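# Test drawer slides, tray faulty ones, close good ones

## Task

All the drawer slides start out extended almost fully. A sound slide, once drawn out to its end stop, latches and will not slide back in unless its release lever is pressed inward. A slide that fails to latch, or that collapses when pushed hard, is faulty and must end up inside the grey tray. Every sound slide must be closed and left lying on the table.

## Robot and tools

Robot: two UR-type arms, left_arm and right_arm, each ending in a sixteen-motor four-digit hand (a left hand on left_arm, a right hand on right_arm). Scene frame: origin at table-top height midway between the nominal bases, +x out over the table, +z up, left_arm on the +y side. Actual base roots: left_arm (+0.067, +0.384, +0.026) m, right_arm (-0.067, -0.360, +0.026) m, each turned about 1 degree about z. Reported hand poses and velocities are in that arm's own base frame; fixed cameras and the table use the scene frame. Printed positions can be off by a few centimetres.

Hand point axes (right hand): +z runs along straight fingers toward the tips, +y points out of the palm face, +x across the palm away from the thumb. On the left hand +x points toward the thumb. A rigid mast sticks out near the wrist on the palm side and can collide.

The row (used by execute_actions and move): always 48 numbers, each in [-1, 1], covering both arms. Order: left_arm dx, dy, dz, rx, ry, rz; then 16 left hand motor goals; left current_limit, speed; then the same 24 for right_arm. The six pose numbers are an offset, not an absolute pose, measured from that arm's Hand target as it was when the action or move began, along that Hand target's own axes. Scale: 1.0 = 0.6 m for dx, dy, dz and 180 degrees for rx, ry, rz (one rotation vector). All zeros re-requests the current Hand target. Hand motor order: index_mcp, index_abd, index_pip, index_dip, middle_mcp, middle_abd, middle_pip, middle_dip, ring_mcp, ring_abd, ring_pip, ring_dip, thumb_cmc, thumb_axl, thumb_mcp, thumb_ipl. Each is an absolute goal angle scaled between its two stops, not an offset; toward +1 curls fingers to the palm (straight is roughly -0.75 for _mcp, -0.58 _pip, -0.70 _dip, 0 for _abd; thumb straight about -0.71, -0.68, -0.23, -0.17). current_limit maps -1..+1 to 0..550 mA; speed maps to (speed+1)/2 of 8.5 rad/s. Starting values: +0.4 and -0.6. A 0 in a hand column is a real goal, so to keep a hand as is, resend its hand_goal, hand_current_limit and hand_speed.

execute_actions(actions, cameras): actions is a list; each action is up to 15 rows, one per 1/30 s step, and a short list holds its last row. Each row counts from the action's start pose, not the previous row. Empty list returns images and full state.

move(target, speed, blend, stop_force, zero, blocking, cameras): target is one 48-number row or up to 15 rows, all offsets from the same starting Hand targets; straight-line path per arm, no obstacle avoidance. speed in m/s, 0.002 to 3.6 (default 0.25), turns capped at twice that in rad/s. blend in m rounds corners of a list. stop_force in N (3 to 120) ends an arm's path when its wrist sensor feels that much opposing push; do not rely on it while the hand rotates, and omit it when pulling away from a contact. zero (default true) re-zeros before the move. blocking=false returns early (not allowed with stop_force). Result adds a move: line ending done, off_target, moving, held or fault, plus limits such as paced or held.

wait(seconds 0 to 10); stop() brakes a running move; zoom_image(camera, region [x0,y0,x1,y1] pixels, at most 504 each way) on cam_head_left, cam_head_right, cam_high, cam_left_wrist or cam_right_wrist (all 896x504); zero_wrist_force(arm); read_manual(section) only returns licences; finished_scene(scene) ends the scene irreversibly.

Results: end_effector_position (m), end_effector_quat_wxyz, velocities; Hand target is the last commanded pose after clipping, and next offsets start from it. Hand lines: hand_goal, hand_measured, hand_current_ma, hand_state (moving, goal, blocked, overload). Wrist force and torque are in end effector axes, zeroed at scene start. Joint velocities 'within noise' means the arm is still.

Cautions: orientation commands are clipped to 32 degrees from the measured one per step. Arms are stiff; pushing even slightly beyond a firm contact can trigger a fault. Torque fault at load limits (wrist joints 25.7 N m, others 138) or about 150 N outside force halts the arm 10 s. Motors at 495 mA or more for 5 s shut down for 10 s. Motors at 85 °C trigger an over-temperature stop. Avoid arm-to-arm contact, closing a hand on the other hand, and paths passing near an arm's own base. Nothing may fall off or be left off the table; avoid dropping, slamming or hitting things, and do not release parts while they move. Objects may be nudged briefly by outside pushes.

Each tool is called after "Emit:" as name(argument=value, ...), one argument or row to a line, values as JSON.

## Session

Scene 1 solved. Scene 2: look.

Emit:
execute_actions(
  actions=[],
)

Emit:
zoom_image(
  camera="cam_high",
  region=[260, 130, 600, 400],
)

Emit:
zoom_image(
  camera="cam_head_right",
  region=[400, 120, 740, 300],
)

Scene clock: 0.00 s.
left_arm: end_effector_position=(+0.3092, -0.0832, +0.2254) hand_goal=(-0.754, +0.000, -0.576, -0.696, -0.754, +0.000, -0.576, -0.696, -0.754, +0.000, -0.576, -0.696, -0.714, -0.678, -0.226, -0.168) hand_measured=(-0.754, +0.000, -0.576, -0.696, -0.754, +0.000, -0.576, -0.696, -0.754, +0.000, -0.576, -0.696, -0.714, -0.678, -0.226, -0.168) hand_current_ma=(+0, +0, +0, +0, +0, +0, +0, +0, +0, +0, +0, +0, +0, +0, +0, +0) hand_state=(goal, goal, goal, goal, goal, goal, goal, goal, goal, goal, goal, goal, goal, goal, goal, goal) hand_current_limit=0.40 hand_speed=-0.60 end_effector_quat_wxyz=(-0.088, -0.014, +0.986, +0.138) | right_arm: end_effector_position=(+0.4095, +0.0645, +0.2012) hand_goal=(-0.754, +0.000, -0.576, -0.696, -0.754, +0.000, -0.576, -0.696, -0.754, +0.000, -0.576, -0.696, -0.714, -0.678, -0.226, -0.168) hand_measured=(-0.754, +0.000, -0.576, -0.696, -0.754, +0.000, -0.576, -0.696, -0.754, +0.000, -0.576, -0.696, -0.714, -0.678, -0.226, -0.168) hand_current_ma=(+0, +0, +0, +0, +0, +0, +0, +0, +0, +0, +0, +0, +0, +0, +0, +0) hand_state=(goal, goal, goal, goal, goal, goal, goal, goal, goal, goal, goal, goal, goal, goal, goal, goal) hand_current_limit=0.40 hand_speed=-0.60 end_effector_quat_wxyz=(+0.054, +0.098, +0.994, +0.021)
Joint positions: left_arm=[2.908 -1.462 -2.059 -1.435 1.793 -1.859] | right_arm=[-0.458 -1.913 2.303 -2.047 -1.493 -1.829]
Joint velocities: within noise
Joint torques (N m): no reading
Wrist force (N): no reading
Wrist torque (N m): no reading
Wrist force, peak (N): no reading
Hand target: left_arm +0.3092, -0.0832, +0.2254; -0.088, -0.014, +0.986, +0.138 | right_arm +0.4095, +0.0645, +0.2012; +0.054, +0.098, +0.994, +0.021
camera_calibration:
cam_left_wrist: T_world_to_cam=[[0.780793, -0.53756, -0.31842, -0.241722], [-0.264457, -0.746086, 0.61108, -0.165849], [-0.566061, -0.392919, -0.7247, 0.427949], [0, 0, 0, 1]] pos_world=[0.387121, -0.0855284, 0.334512]
cam_right_wrist: T_world_to_cam=[[0.859295, 0.501117, 0.102438, -0.372278], [0.267523, -0.611036, 0.745027, -0.267183], [0.435939, -0.612794, -0.659121, 0.119903], [0, 0, 0, 1]] pos_world=[0.339104, 0.0967718, 0.316224]

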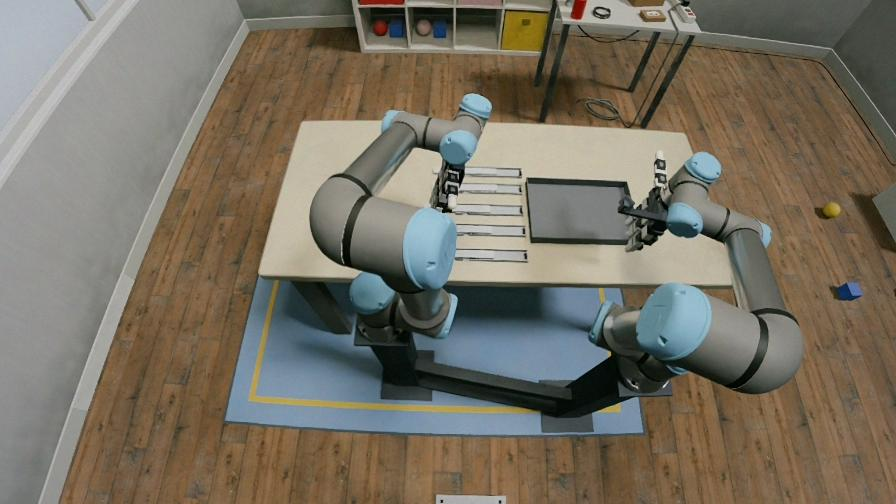

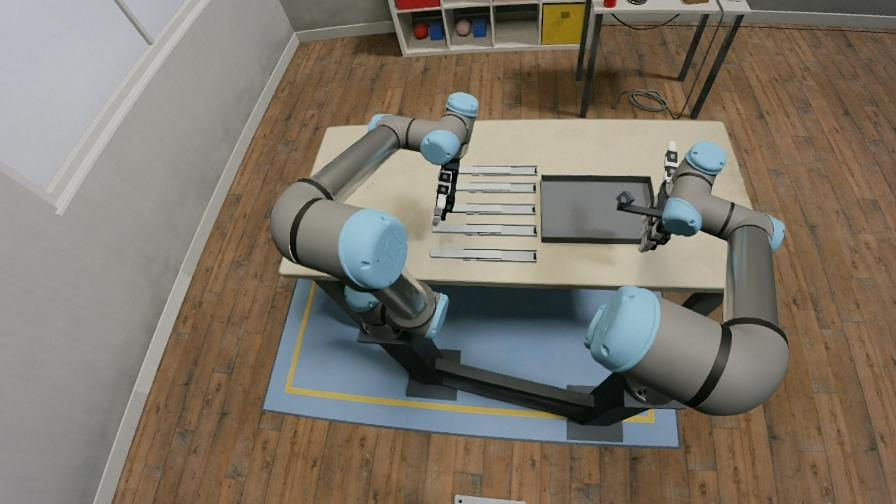

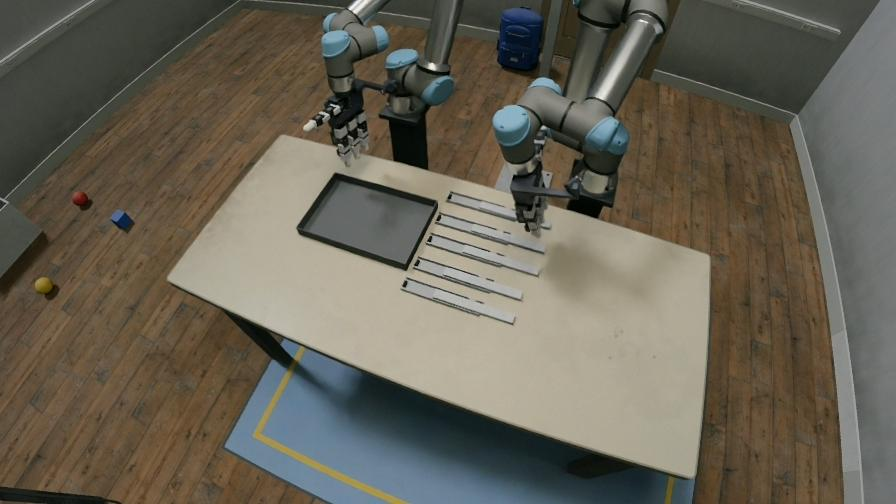

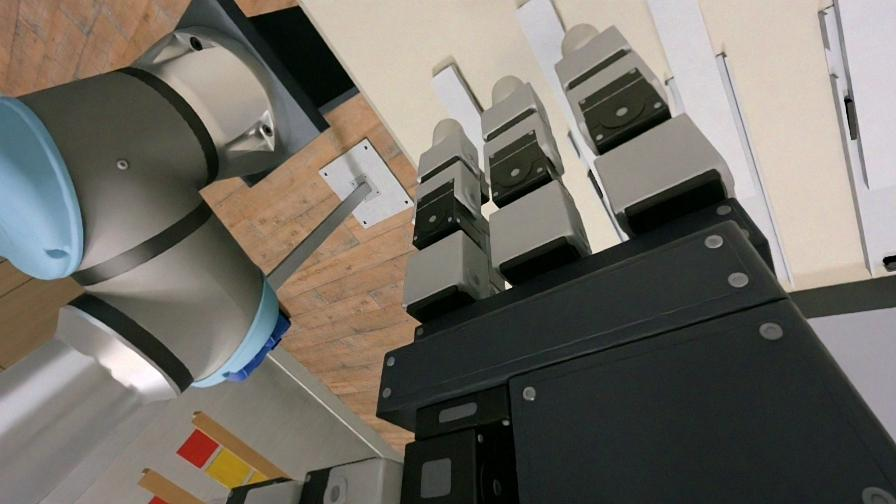

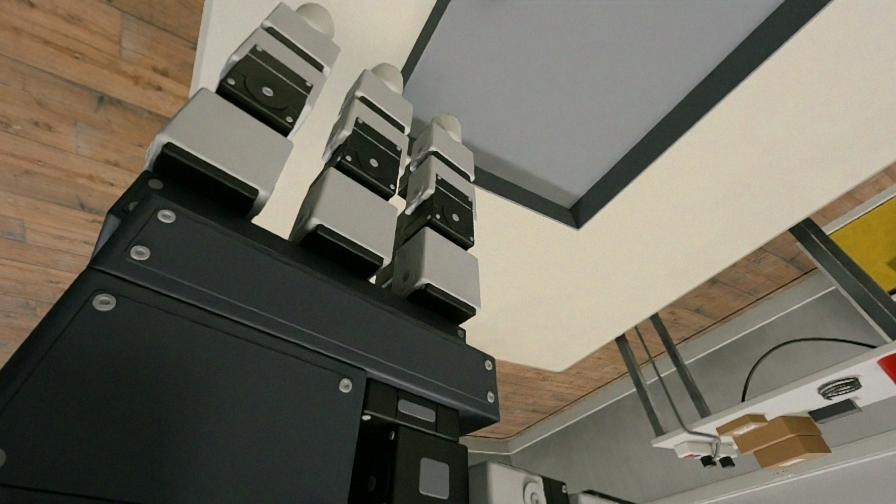

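Scaled by 1.482 from the camera's 896x504 image, which has a finer 1280x720 frame.

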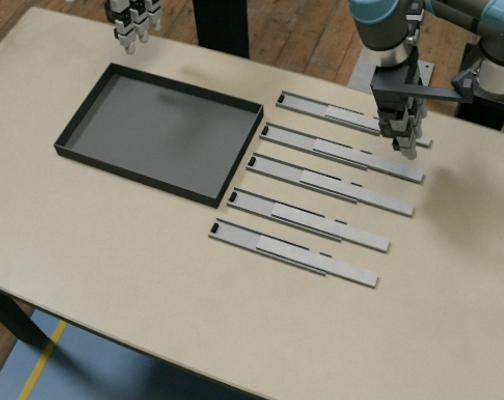

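Scaled by 1.482 from the camera's 896x504 image, which has a finer 1280x720 frame.

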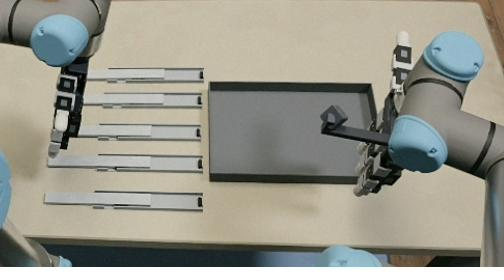

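Emit:
zoom_image(
  camera="cam_head_right",
  region=[425, 155, 555, 275],
)

Emit:
zoom_image(
  camera="cam_high",
  region=[395, 185, 555, 335],
)

Scaled by 3.877 from the camera's 896x504 image, which has a finer 1280x720 frame.

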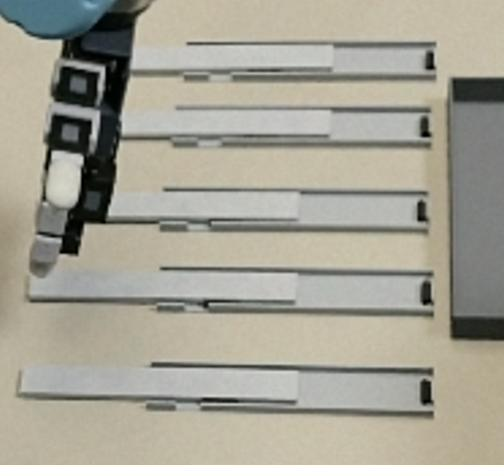

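Scaled by 3.150 from the camera's 896x504 image, which has a finer 1280x720 frame.

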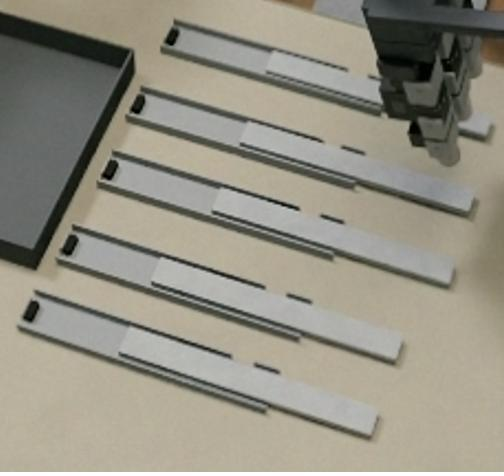

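Emit:
move(
  target=[
    [-0.029,-0.2562,-0.1228,0.113,0.025,-0.486,-1,0,-1,-0.7,-1,0,-1,-0.7,-1,0,-1,-0.7,0.571,0.401,-0.226,-0.168,0.7,-0.4,-0.0052,0.0026,-0.0498,-0.017,0.0386,-0.562,-0.137,0,0.98,-0.043,-1,0,-1,-0.7,-1,0,-1,-0.7,0.571,0.401,-0.226,-0.168,0.8,-0.4],
    [-0.0483,-0.47,0.0402,0.4027,-0.2951,-0.4434,-1,0,-1,-0.7,-1,0,-1,-0.7,-1,0,-1,-0.7,0.571,0.401,-0.226,-0.168,0.7,-0.4,-0.0285,-0.0092,0.1705,0.1637,-0.182,-0.5424,-0.137,0,0.98,-0.043,-1,0,-1,-0.7,-1,0,-1,-0.7,0.571,0.401,-0.226,-0.168,0.8,-0.4],
  ],
  speed=0.4,
  blend=[0.03, 0],
  cameras=["cam_head_right", "cam_high"],
)

Scene clock: 82.50 s.
left_arm: end_effector_position=(+0.3342, -0.3465, +0.1205) hand_goal=(-1.000, +0.000, -1.000, -0.700, -1.000, +0.000, -1.000, -0.700, -1.000, +0.000, -1.000, -0.700, +0.570, +0.400, -0.226, -0.168) hand_measured=(-0.992, +0.000, -0.994, -0.698, -0.992, +0.000, -0.994, -0.698, -0.992, +0.000, -0.994, -0.696, +0.568, +0.398, -0.224, -0.168) hand_current_ma=(+4, +0, +2, +1, +5, +0, +2, +1, +4, +0, +2, +1, +0, -1, +1, +0) hand_state=(goal, goal, goal, goal, goal, goal, goal, goal, goal, goal, goal, goal, goal, goal, goal, goal) hand_current_limit=0.70 hand_speed=-0.40 end_effector_quat_wxyz=(-0.420, +0.568, -0.590, +0.391) | right_arm: end_effector_position=(+0.4365, +0.0589, +0.1011) hand_goal=(-0.138, +0.000, +0.980, -0.044, -1.000, +0.000, -1.000, -0.700, -1.000, +0.000, -1.000, -0.700, +0.570, +0.400, -0.226, -0.168) hand_measured=(-0.142, +0.000, +0.974, -0.046, -0.990, +0.000, -0.994, -0.698, -0.990, +0.000, -0.992, -0.698, +0.568, +0.398, -0.224, -0.168) hand_current_ma=(-10, +0, -10, -4, +24, +0, +13, +4, +25, +0, +14, +4, -2, -5, +4, +0) hand_state=(goal, goal, goal, goal, goal, goal, goal, goal, goal, goal, goal, goal, goal, goal, goal, goal) hand_current_limit=0.80 hand_speed=-0.40 end_effector_quat_wxyz=(-0.270, +0.653, -0.653, +0.271)
Joint positions: left_arm=[2.365 -1.942 -2.412 0.735 2.305 -3.421] | right_arm=[-0.299 -1.506 2.515 -3.343 -1.362 -3.356]
Joint torques (N m): left_arm=[-7.75 20.07 0.18 5.02 2.52 1.71] | right_arm=[11.48 -16.38 -22.41 -4.64 0.25 -1.9]
Wrist force (N): left_arm=[0.7 0.0 1.0] | right_arm=[0.0 -0.2 0.3]
Wrist torque (N m): left_arm=[0.04 0.04 0.50] | right_arm=[0.01 -0.06 0.01]
Wrist force, peak (N): left_arm=[1.4 1.1 0.8] | right_arm=[-0.2 -0.8 -1.0]
Hand target: left_arm +0.3342, -0.3465, +0.1204; -0.420, +0.568, -0.590, +0.391 | right_arm +0.4365, +0.0589, +0.1011; -0.270, +0.653, -0.653, +0.271
Off the commanded pose: left_arm 0.000 m, 0 deg | right_arm 0.000 m, 0 deg.
move: done
Images, in order (width x height): cam_head_right 896x504, cam_high 896x504.

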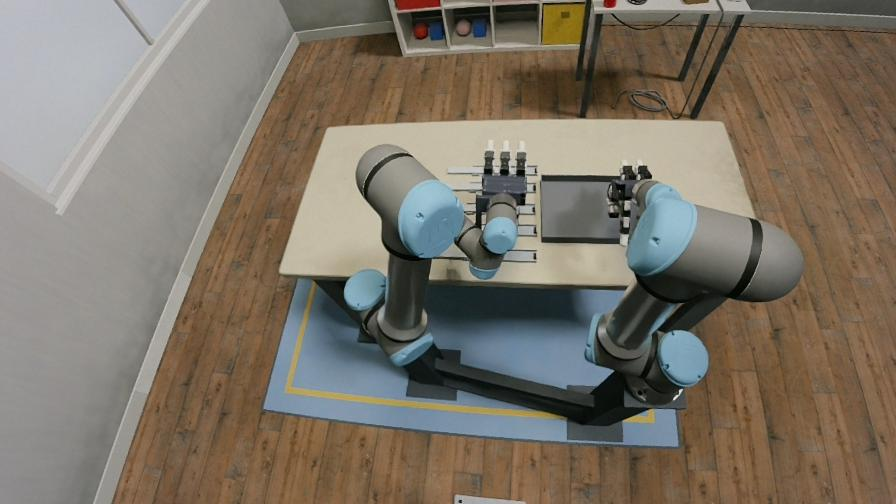

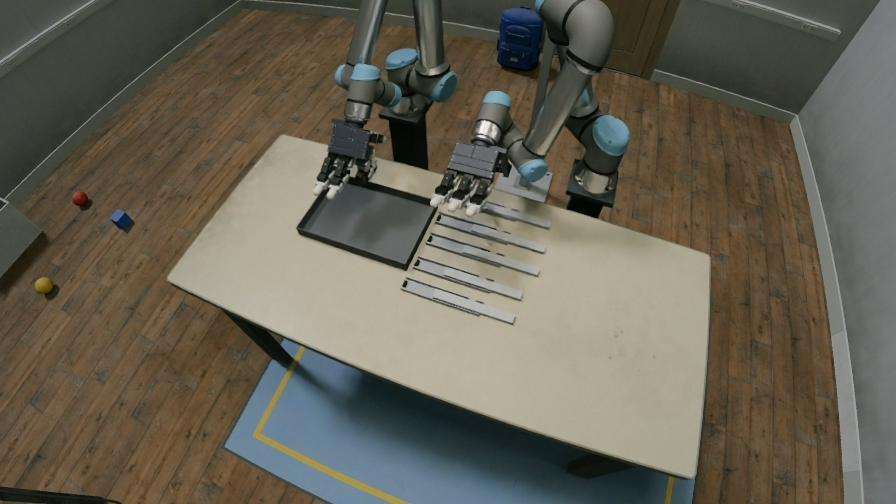

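Emit:
move(
  target=[0.00741,0.13298,0.04838,0,0,0,-1,0,-1,-0.7,-1,0,-1,-0.7,-1,0,-1,-0.7,0.571,0.401,-0.226,-0.168,0.7,-0.4,0,0,0,0,0,0,-0.137,0,0.98,-0.043,-1,0,-1,-0.7,-1,0,-1,-0.7,0.571,0.401,-0.226,-0.168,0.8,-0.4],
  speed=0.1,
)

Emit:
move(
  target=[0.00222,0.0399,0.01451,0,0,0,-1,0,-1,-0.7,-1,0,-1,-0.7,-1,0,-1,-0.7,0.571,0.401,-0.226,-0.168,0.7,-0.4,0,0,0,0,0,0,-0.137,0,0.98,-0.043,-1,0,-1,-0.7,-1,0,-1,-0.7,0.571,0.401,-0.226,-0.168,0.8,-0.4],
  speed=0.03,
  stop_force=3,
)

Scene clock: 132.77 s.
left_arm: end_effector_position=(+0.3342, -0.3466, +0.0355) hand_goal=(-1.000, +0.000, -1.000, -0.700, -1.000, +0.000, -1.000, -0.700, -1.000, +0.000, -1.000, -0.700, +0.570, +0.400, -0.226, -0.168) hand_measured=(-0.992, +0.000, -0.994, -0.698, -0.992, +0.000, -0.994, -0.698, -0.992, +0.000, -0.994, -0.696, +0.568, +0.398, -0.224, -0.168) hand_current_ma=(+5, +0, +2, +1, +5, +0, +2, +1, +4, +0, +2, +1, +0, -1, +1, +0) hand_state=(goal, goal, goal, goal, goal, goal, goal, goal, goal, goal, goal, goal, goal, goal, goal, goal) hand_current_limit=0.70 hand_speed=-0.40 end_effector_quat_wxyz=(-0.420, +0.568, -0.590, +0.391) | right_arm: end_effector_position=(+0.4365, +0.0589, +0.1011) hand_goal=(-0.138, +0.000, +0.980, -0.044, -1.000, +0.000, -1.000, -0.700, -1.000, +0.000, -1.000, -0.700, +0.570, +0.400, -0.226, -0.168) hand_measured=(-0.142, +0.000, +0.974, -0.046, -0.990, +0.000, -0.994, -0.698, -0.990, +0.000, -0.992, -0.698, +0.568, +0.398, -0.224, -0.168) hand_current_ma=(-10, +0, -10, -4, +24, +0, +13, +4, +25, +0, +14, +4, -2, -5, +4, +0) hand_state=(goal, goal, goal, goal, goal, goal, goal, goal, goal, goal, goal, goal, goal, goal, goal, goal) hand_current_limit=0.80 hand_speed=-0.40 end_effector_quat_wxyz=(-0.270, +0.653, -0.653, +0.271)
Joint positions: left_arm=[2.365 -2.235 -2.401 1.016 2.305 -3.421] | right_arm=[-0.299 -1.506 2.515 -3.343 -1.361 -3.356]
Joint torques (N m): left_arm=[-5.77 27.23 -2.73 3.11 2.04 1.88] | right_arm=[13.24 -6.85 -0.09 -4.95 1.29 -2.22]
Wrist force (N): left_arm=[1.1 0.1 0.9] | right_arm=[0.2 -0.4 0.1]
Wrist torque (N m): left_arm=[0.06 -0.02 0.43] | right_arm=[0.00 -0.08 0.03]
Wrist force, peak (N): left_arm=[0.9 1.4 1.6] | right_arm=[0.3 -0.6 0.5]
Hand target: left_arm +0.3342, -0.3465, +0.0354; -0.420, +0.568, -0.590, +0.391 | right_arm +0.4365, +0.0589, +0.1011; -0.270, +0.653, -0.653, +0.271
Off the commanded pose: left_arm 0.000 m, 0 deg | right_arm 0.000 m, 0 deg.
move: done

Scene clock: 134.60 s.
left_arm: end_effector_position=(+0.3342, -0.3466, +0.0099) hand_goal=(-1.000, +0.000, -1.000, -0.700, -1.000, +0.000, -1.000, -0.700, -1.000, +0.000, -1.000, -0.700, +0.570, +0.400, -0.226, -0.168) hand_measured=(-0.992, +0.000, -0.994, -0.698, -0.992, +0.000, -0.994, -0.698, -0.992, +0.000, -0.994, -0.696, +0.568, +0.398, -0.224, -0.168) hand_current_ma=(+5, +0, +2, +1, +5, +0, +2, +1, +4, +0, +2, +1, +0, -1, +1, +0) hand_state=(goal, goal, goal, goal, goal, goal, goal, goal, goal, goal, goal, goal, goal, goal, goal, goal) hand_current_limit=0.70 hand_speed=-0.40 end_effector_quat_wxyz=(-0.420, +0.568, -0.590, +0.391) | right_arm: end_effector_position=(+0.4365, +0.0589, +0.1011) hand_goal=(-0.138, +0.000, +0.980, -0.044, -1.000, +0.000, -1.000, -0.700, -1.000, +0.000, -1.000, -0.700, +0.570, +0.400, -0.226, -0.168) hand_measured=(-0.142, +0.000, +0.974, -0.046, -0.990, +0.000, -0.994, -0.698, -0.990, +0.000, -0.992, -0.698, +0.568, +0.398, -0.224, -0.168) hand_current_ma=(-10, +0, -10, -4, +24, +0, +13, +4, +25, +0, +14, +4, -2, -5, +4, +0) hand_state=(goal, goal, goal, goal, goal, goal, goal, goal, goal, goal, goal, goal, goal, goal, goal, goal) hand_current_limit=0.80 hand_speed=-0.40 end_effector_quat_wxyz=(-0.270, +0.653, -0.653, +0.271)
Joint positions: left_arm=[2.365 -2.323 -2.386 1.089 2.305 -3.421] | right_arm=[-0.299 -1.506 2.515 -3.343 -1.361 -3.356]
Joint torques (N m): left_arm=[-6.27 35.92 -6.13 -0.04 2.17 2.32] | right_arm=[13.46 -6.6 -2.03 -4.39 1.38 -2.23]
Wrist force (N): left_arm=[0.9 0.3 0.7] | right_arm=[0.1 -0.3 0.0]
Wrist torque (N m): left_arm=[0.10 0.00 0.42] | right_arm=[0.02 -0.05 0.02]
Wrist force, peak (N): left_arm=[0.9 0.6 1.2] | right_arm=[0.4 -0.6 0.0]
Hand target: left_arm +0.3342, -0.3466, +0.0099; -0.420, +0.568, -0.590, +0.391 | right_arm +0.4365, +0.0589, +0.1011; -0.270, +0.653, -0.653, +0.271
Off the commanded pose: left_arm 0.000 m, 0 deg | right_arm 0.000 m, 0 deg.
move: done

Emit:
move(
  target=[-0.14147,0.00694,0.00255,0,0,0,-1,0,-1,-0.7,-1,0,-1,-0.7,-1,0,-1,-0.7,0.571,0.401,-0.226,-0.168,0.7,-0.4,0,0,0,0,0,0,-0.137,0,0.98,-0.043,-1,0,-1,-0.7,-1,0,-1,-0.7,0.571,0.401,-0.226,-0.168,0.8,-0.4],
  speed=0.04,
  stop_force=12,
)

Emit:
move(
  target=[0.0015,-0.11,-0.04,0,0,0,-1,0,-1,-0.7,-1,0,-1,-0.7,-1,0,-1,-0.7,0.571,0.401,-0.226,-0.168,0.7,-0.4,0,0,0,0,0,0,-0.137,0,0.98,-0.043,-1,0,-1,-0.7,-1,0,-1,-0.7,0.571,0.401,-0.226,-0.168,0.8,-0.4],
  speed=0.15,
)

Scene clock: 148.57 s.
left_arm: end_effector_position=(+0.3343, -0.2616, +0.0098) hand_goal=(-1.000, +0.000, -1.000, -0.700, -1.000, +0.000, -1.000, -0.700, -1.000, +0.000, -1.000, -0.700, +0.570, +0.400, -0.226, -0.168) hand_measured=(-0.992, +0.000, -0.994, -0.698, -0.992, +0.000, -0.994, -0.698, -0.992, +0.000, -0.994, -0.696, +0.548, +0.398, -0.240, -0.174) hand_current_ma=(+5, +0, +2, +1, +5, +0, +2, +1, +4, +0, +2, +1, -20, -1, -16, -5) hand_state=(goal, goal, goal, goal, goal, goal, goal, goal, goal, goal, goal, goal, blocked, goal, goal, goal) hand_current_limit=0.70 hand_speed=-0.40 end_effector_quat_wxyz=(-0.420, +0.568, -0.590, +0.391) | right_arm: end_effector_position=(+0.4365, +0.0589, +0.1011) hand_goal=(-0.138, +0.000, +0.980, -0.044, -1.000, +0.000, -1.000, -0.700, -1.000, +0.000, -1.000, -0.700, +0.570, +0.400, -0.226, -0.168) hand_measured=(-0.142, +0.000, +0.974, -0.046, -0.990, +0.000, -0.994, -0.698, -0.990, +0.000, -0.992, -0.698, +0.568, +0.398, -0.224, -0.168) hand_current_ma=(-10, +0, -10, -4, +24, +0, +13, +4, +25, +0, +14, +4, -2, -5, +4, +0) hand_state=(goal, goal, goal, goal, goal, goal, goal, goal, goal, goal, goal, goal, goal, goal, goal, goal) hand_current_limit=0.80 hand_speed=-0.40 end_effector_quat_wxyz=(-0.270, +0.653, -0.653, +0.271)
Joint positions: left_arm=[2.592 -2.367 -2.573 1.392 2.1 -3.301] | right_arm=[-0.299 -1.506 2.515 -3.343 -1.361 -3.356]
Joint torques (N m): left_arm=[2.32 38.84 6.7 2.3 0.31 -2.05] | right_arm=[11.85 -8.27 -0.93 -3.62 0.47 -2.09]
Wrist force (N): left_arm=[1.3 0.0 0.9] | right_arm=[0.1 -0.5 0.2]
Wrist torque (N m): left_arm=[0.00 -0.04 0.44] | right_arm=[-0.01 -0.06 0.02]
Wrist force, peak (N): left_arm=[2.1 -0.9 0.8] | right_arm=[0.4 -0.6 0.1]
Hand target: left_arm +0.3343, -0.2616, +0.0098; -0.420, +0.568, -0.590, +0.391 | right_arm +0.4365, +0.0589, +0.1011; -0.270, +0.653, -0.653, +0.271
Off the commanded pose: left_arm 0.000 m, 0 deg | right_arm 0.000 m, 0 deg.
move: done

Scene clock: 149.53 s.
left_arm: end_effector_position=(+0.3343, -0.2661, +0.0799) hand_goal=(-1.000, +0.000, -1.000, -0.700, -1.000, +0.000, -1.000, -0.700, -1.000, +0.000, -1.000, -0.700, +0.570, +0.400, -0.226, -0.168) hand_measured=(-0.992, +0.000, -0.994, -0.698, -0.990, +0.000, -0.994, -0.698, -0.992, +0.000, -0.994, -0.696, +0.568, +0.398, -0.228, -0.170) hand_current_ma=(+5, +0, +2, +1, +6, +0, +2, +1, +5, +0, +2, +1, -1, -1, -1, -1) hand_state=(goal, goal, goal, goal, goal, goal, goal, goal, goal, goal, goal, goal, goal, goal, goal, goal) hand_current_limit=0.70 hand_speed=-0.40 end_effector_quat_wxyz=(-0.420, +0.568, -0.590, +0.391) | right_arm: end_effector_position=(+0.4365, +0.0589, +0.1011) hand_goal=(-0.138, +0.000, +0.980, -0.044, -1.000, +0.000, -1.000, -0.700, -1.000, +0.000, -1.000, -0.700, +0.570, +0.400, -0.226, -0.168) hand_measured=(-0.142, +0.000, +0.974, -0.046, -0.990, +0.000, -0.994, -0.698, -0.990, +0.000, -0.992, -0.698, +0.568, +0.398, -0.224, -0.168) hand_current_ma=(-10, +0, -10, -4, +24, +0, +13, +4, +25, +0, +14, +4, -2, -5, +4, +0) hand_state=(goal, goal, goal, goal, goal, goal, goal, goal, goal, goal, goal, goal, goal, goal, goal, goal) hand_current_limit=0.80 hand_speed=-0.40 end_effector_quat_wxyz=(-0.270, +0.653, -0.653, +0.271)
Joint positions: left_arm=[2.577 -2.052 -2.603 1.103 2.114 -3.308] | right_arm=[-0.299 -1.506 2.515 -3.343 -1.361 -3.356]
Joint torques (N m): left_arm=[8.99 32.31 12.42 0.06 -1.53 2.1] | right_arm=[10.73 -7.48 -1.52 -3.39 0.51 -2.14]
Wrist force (N): left_arm=[0.8 0.1 0.8] | right_arm=[0.1 -0.5 0.2]
Wrist torque (N m): left_arm=[0.05 0.00 0.51] | right_arm=[-0.02 -0.06 0.02]
Wrist force, peak (N): left_arm=[1.1 1.8 1.8] | right_arm=[0.3 -0.6 0.4]
Hand target: left_arm +0.3343, -0.2661, +0.0799; -0.420, +0.568, -0.590, +0.391 | right_arm +0.4365, +0.0589, +0.1011; -0.270, +0.653, -0.653, +0.271
Off the commanded pose: left_arm 0.000 m, 0 deg | right_arm 0.000 m, 0 deg.
move: done

Emit:
wait(
  seconds=0,
  cameras=["cam_head_right"],
)

Emit:
zoom_image(
  camera="cam_head_right",
  region=[300, 100, 640, 340],
)

Scene clock: 154.97 s.
left_arm: end_effector_position=(+0.3343, -0.2661, +0.0799) hand_goal=(-1.000, +0.000, -1.000, -0.700, -1.000, +0.000, -1.000, -0.700, -1.000, +0.000, -1.000, -0.700, +0.570, +0.400, -0.226, -0.168) hand_measured=(-0.992, +0.000, -0.994, -0.698, -0.990, +0.000, -0.994, -0.698, -0.992, +0.000, -0.994, -0.696, +0.568, +0.398, -0.228, -0.170) hand_current_ma=(+5, +0, +2, +1, +6, +0, +2, +1, +5, +0, +2, +1, -1, -1, -1, -1) hand_state=(goal, goal, goal, goal, goal, goal, goal, goal, goal, goal, goal, goal, goal, goal, goal, goal) hand_current_limit=0.70 hand_speed=-0.40 end_effector_quat_wxyz=(-0.420, +0.568, -0.590, +0.391) | right_arm: end_effector_position=(+0.4365, +0.0589, +0.1011) hand_goal=(-0.138, +0.000, +0.980, -0.044, -1.000, +0.000, -1.000, -0.700, -1.000, +0.000, -1.000, -0.700, +0.570, +0.400, -0.226, -0.168) hand_measured=(-0.142, +0.000, +0.974, -0.046, -0.990, +0.000, -0.994, -0.698, -0.990, +0.000, -0.992, -0.698, +0.568, +0.398, -0.224, -0.168) hand_current_ma=(-10, +0, -10, -4, +24, +0, +13, +4, +25, +0, +14, +4, -2, -5, +4, +0) hand_state=(goal, goal, goal, goal, goal, goal, goal, goal, goal, goal, goal, goal, goal, goal, goal, goal) hand_current_limit=0.80 hand_speed=-0.40 end_effector_quat_wxyz=(-0.270, +0.653, -0.653, +0.271)
Joint positions: left_arm=[2.577 -2.052 -2.602 1.102 2.114 -3.308] | right_arm=[-0.299 -1.506 2.515 -3.343 -1.361 -3.356]
Joint torques (N m): left_arm=[8.55 33.36 12.96 0.17 -1.55 2.61] | right_arm=[12.06 -8.46 -1.72 -2.93 -0.08 -2.05]
Wrist force (N): left_arm=[0.8 0.0 1.1] | right_arm=[0.1 -0.6 0.1]
Wrist torque (N m): left_arm=[0.02 0.00 0.50] | right_arm=[-0.03 -0.05 0.01]
Wrist force, peak (N): left_arm=[1.2 0.0 1.2] | right_arm=[0.3 -0.7 0.4]
Hand target: left_arm +0.3343, -0.2661, +0.0799; -0.420, +0.568, -0.590, +0.391 | right_arm +0.4365, +0.0589, +0.1011; -0.270, +0.653, -0.653, +0.271
Off the commanded pose: left_arm 0.000 m, 0 deg | right_arm 0.000 m, 0 deg.
Images, in order (width x height): cam_head_right 896x504.

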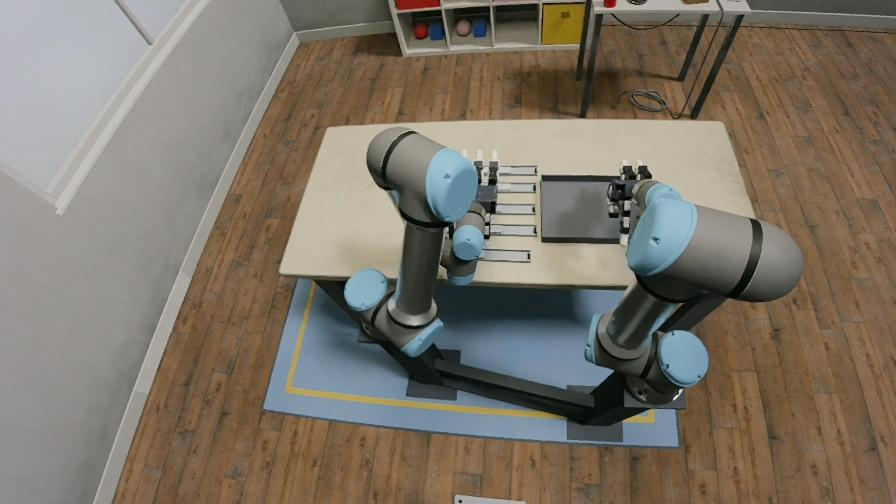

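Scaled by 1.482 from the camera's 896x504 image, which has a finer 1280x720 frame.

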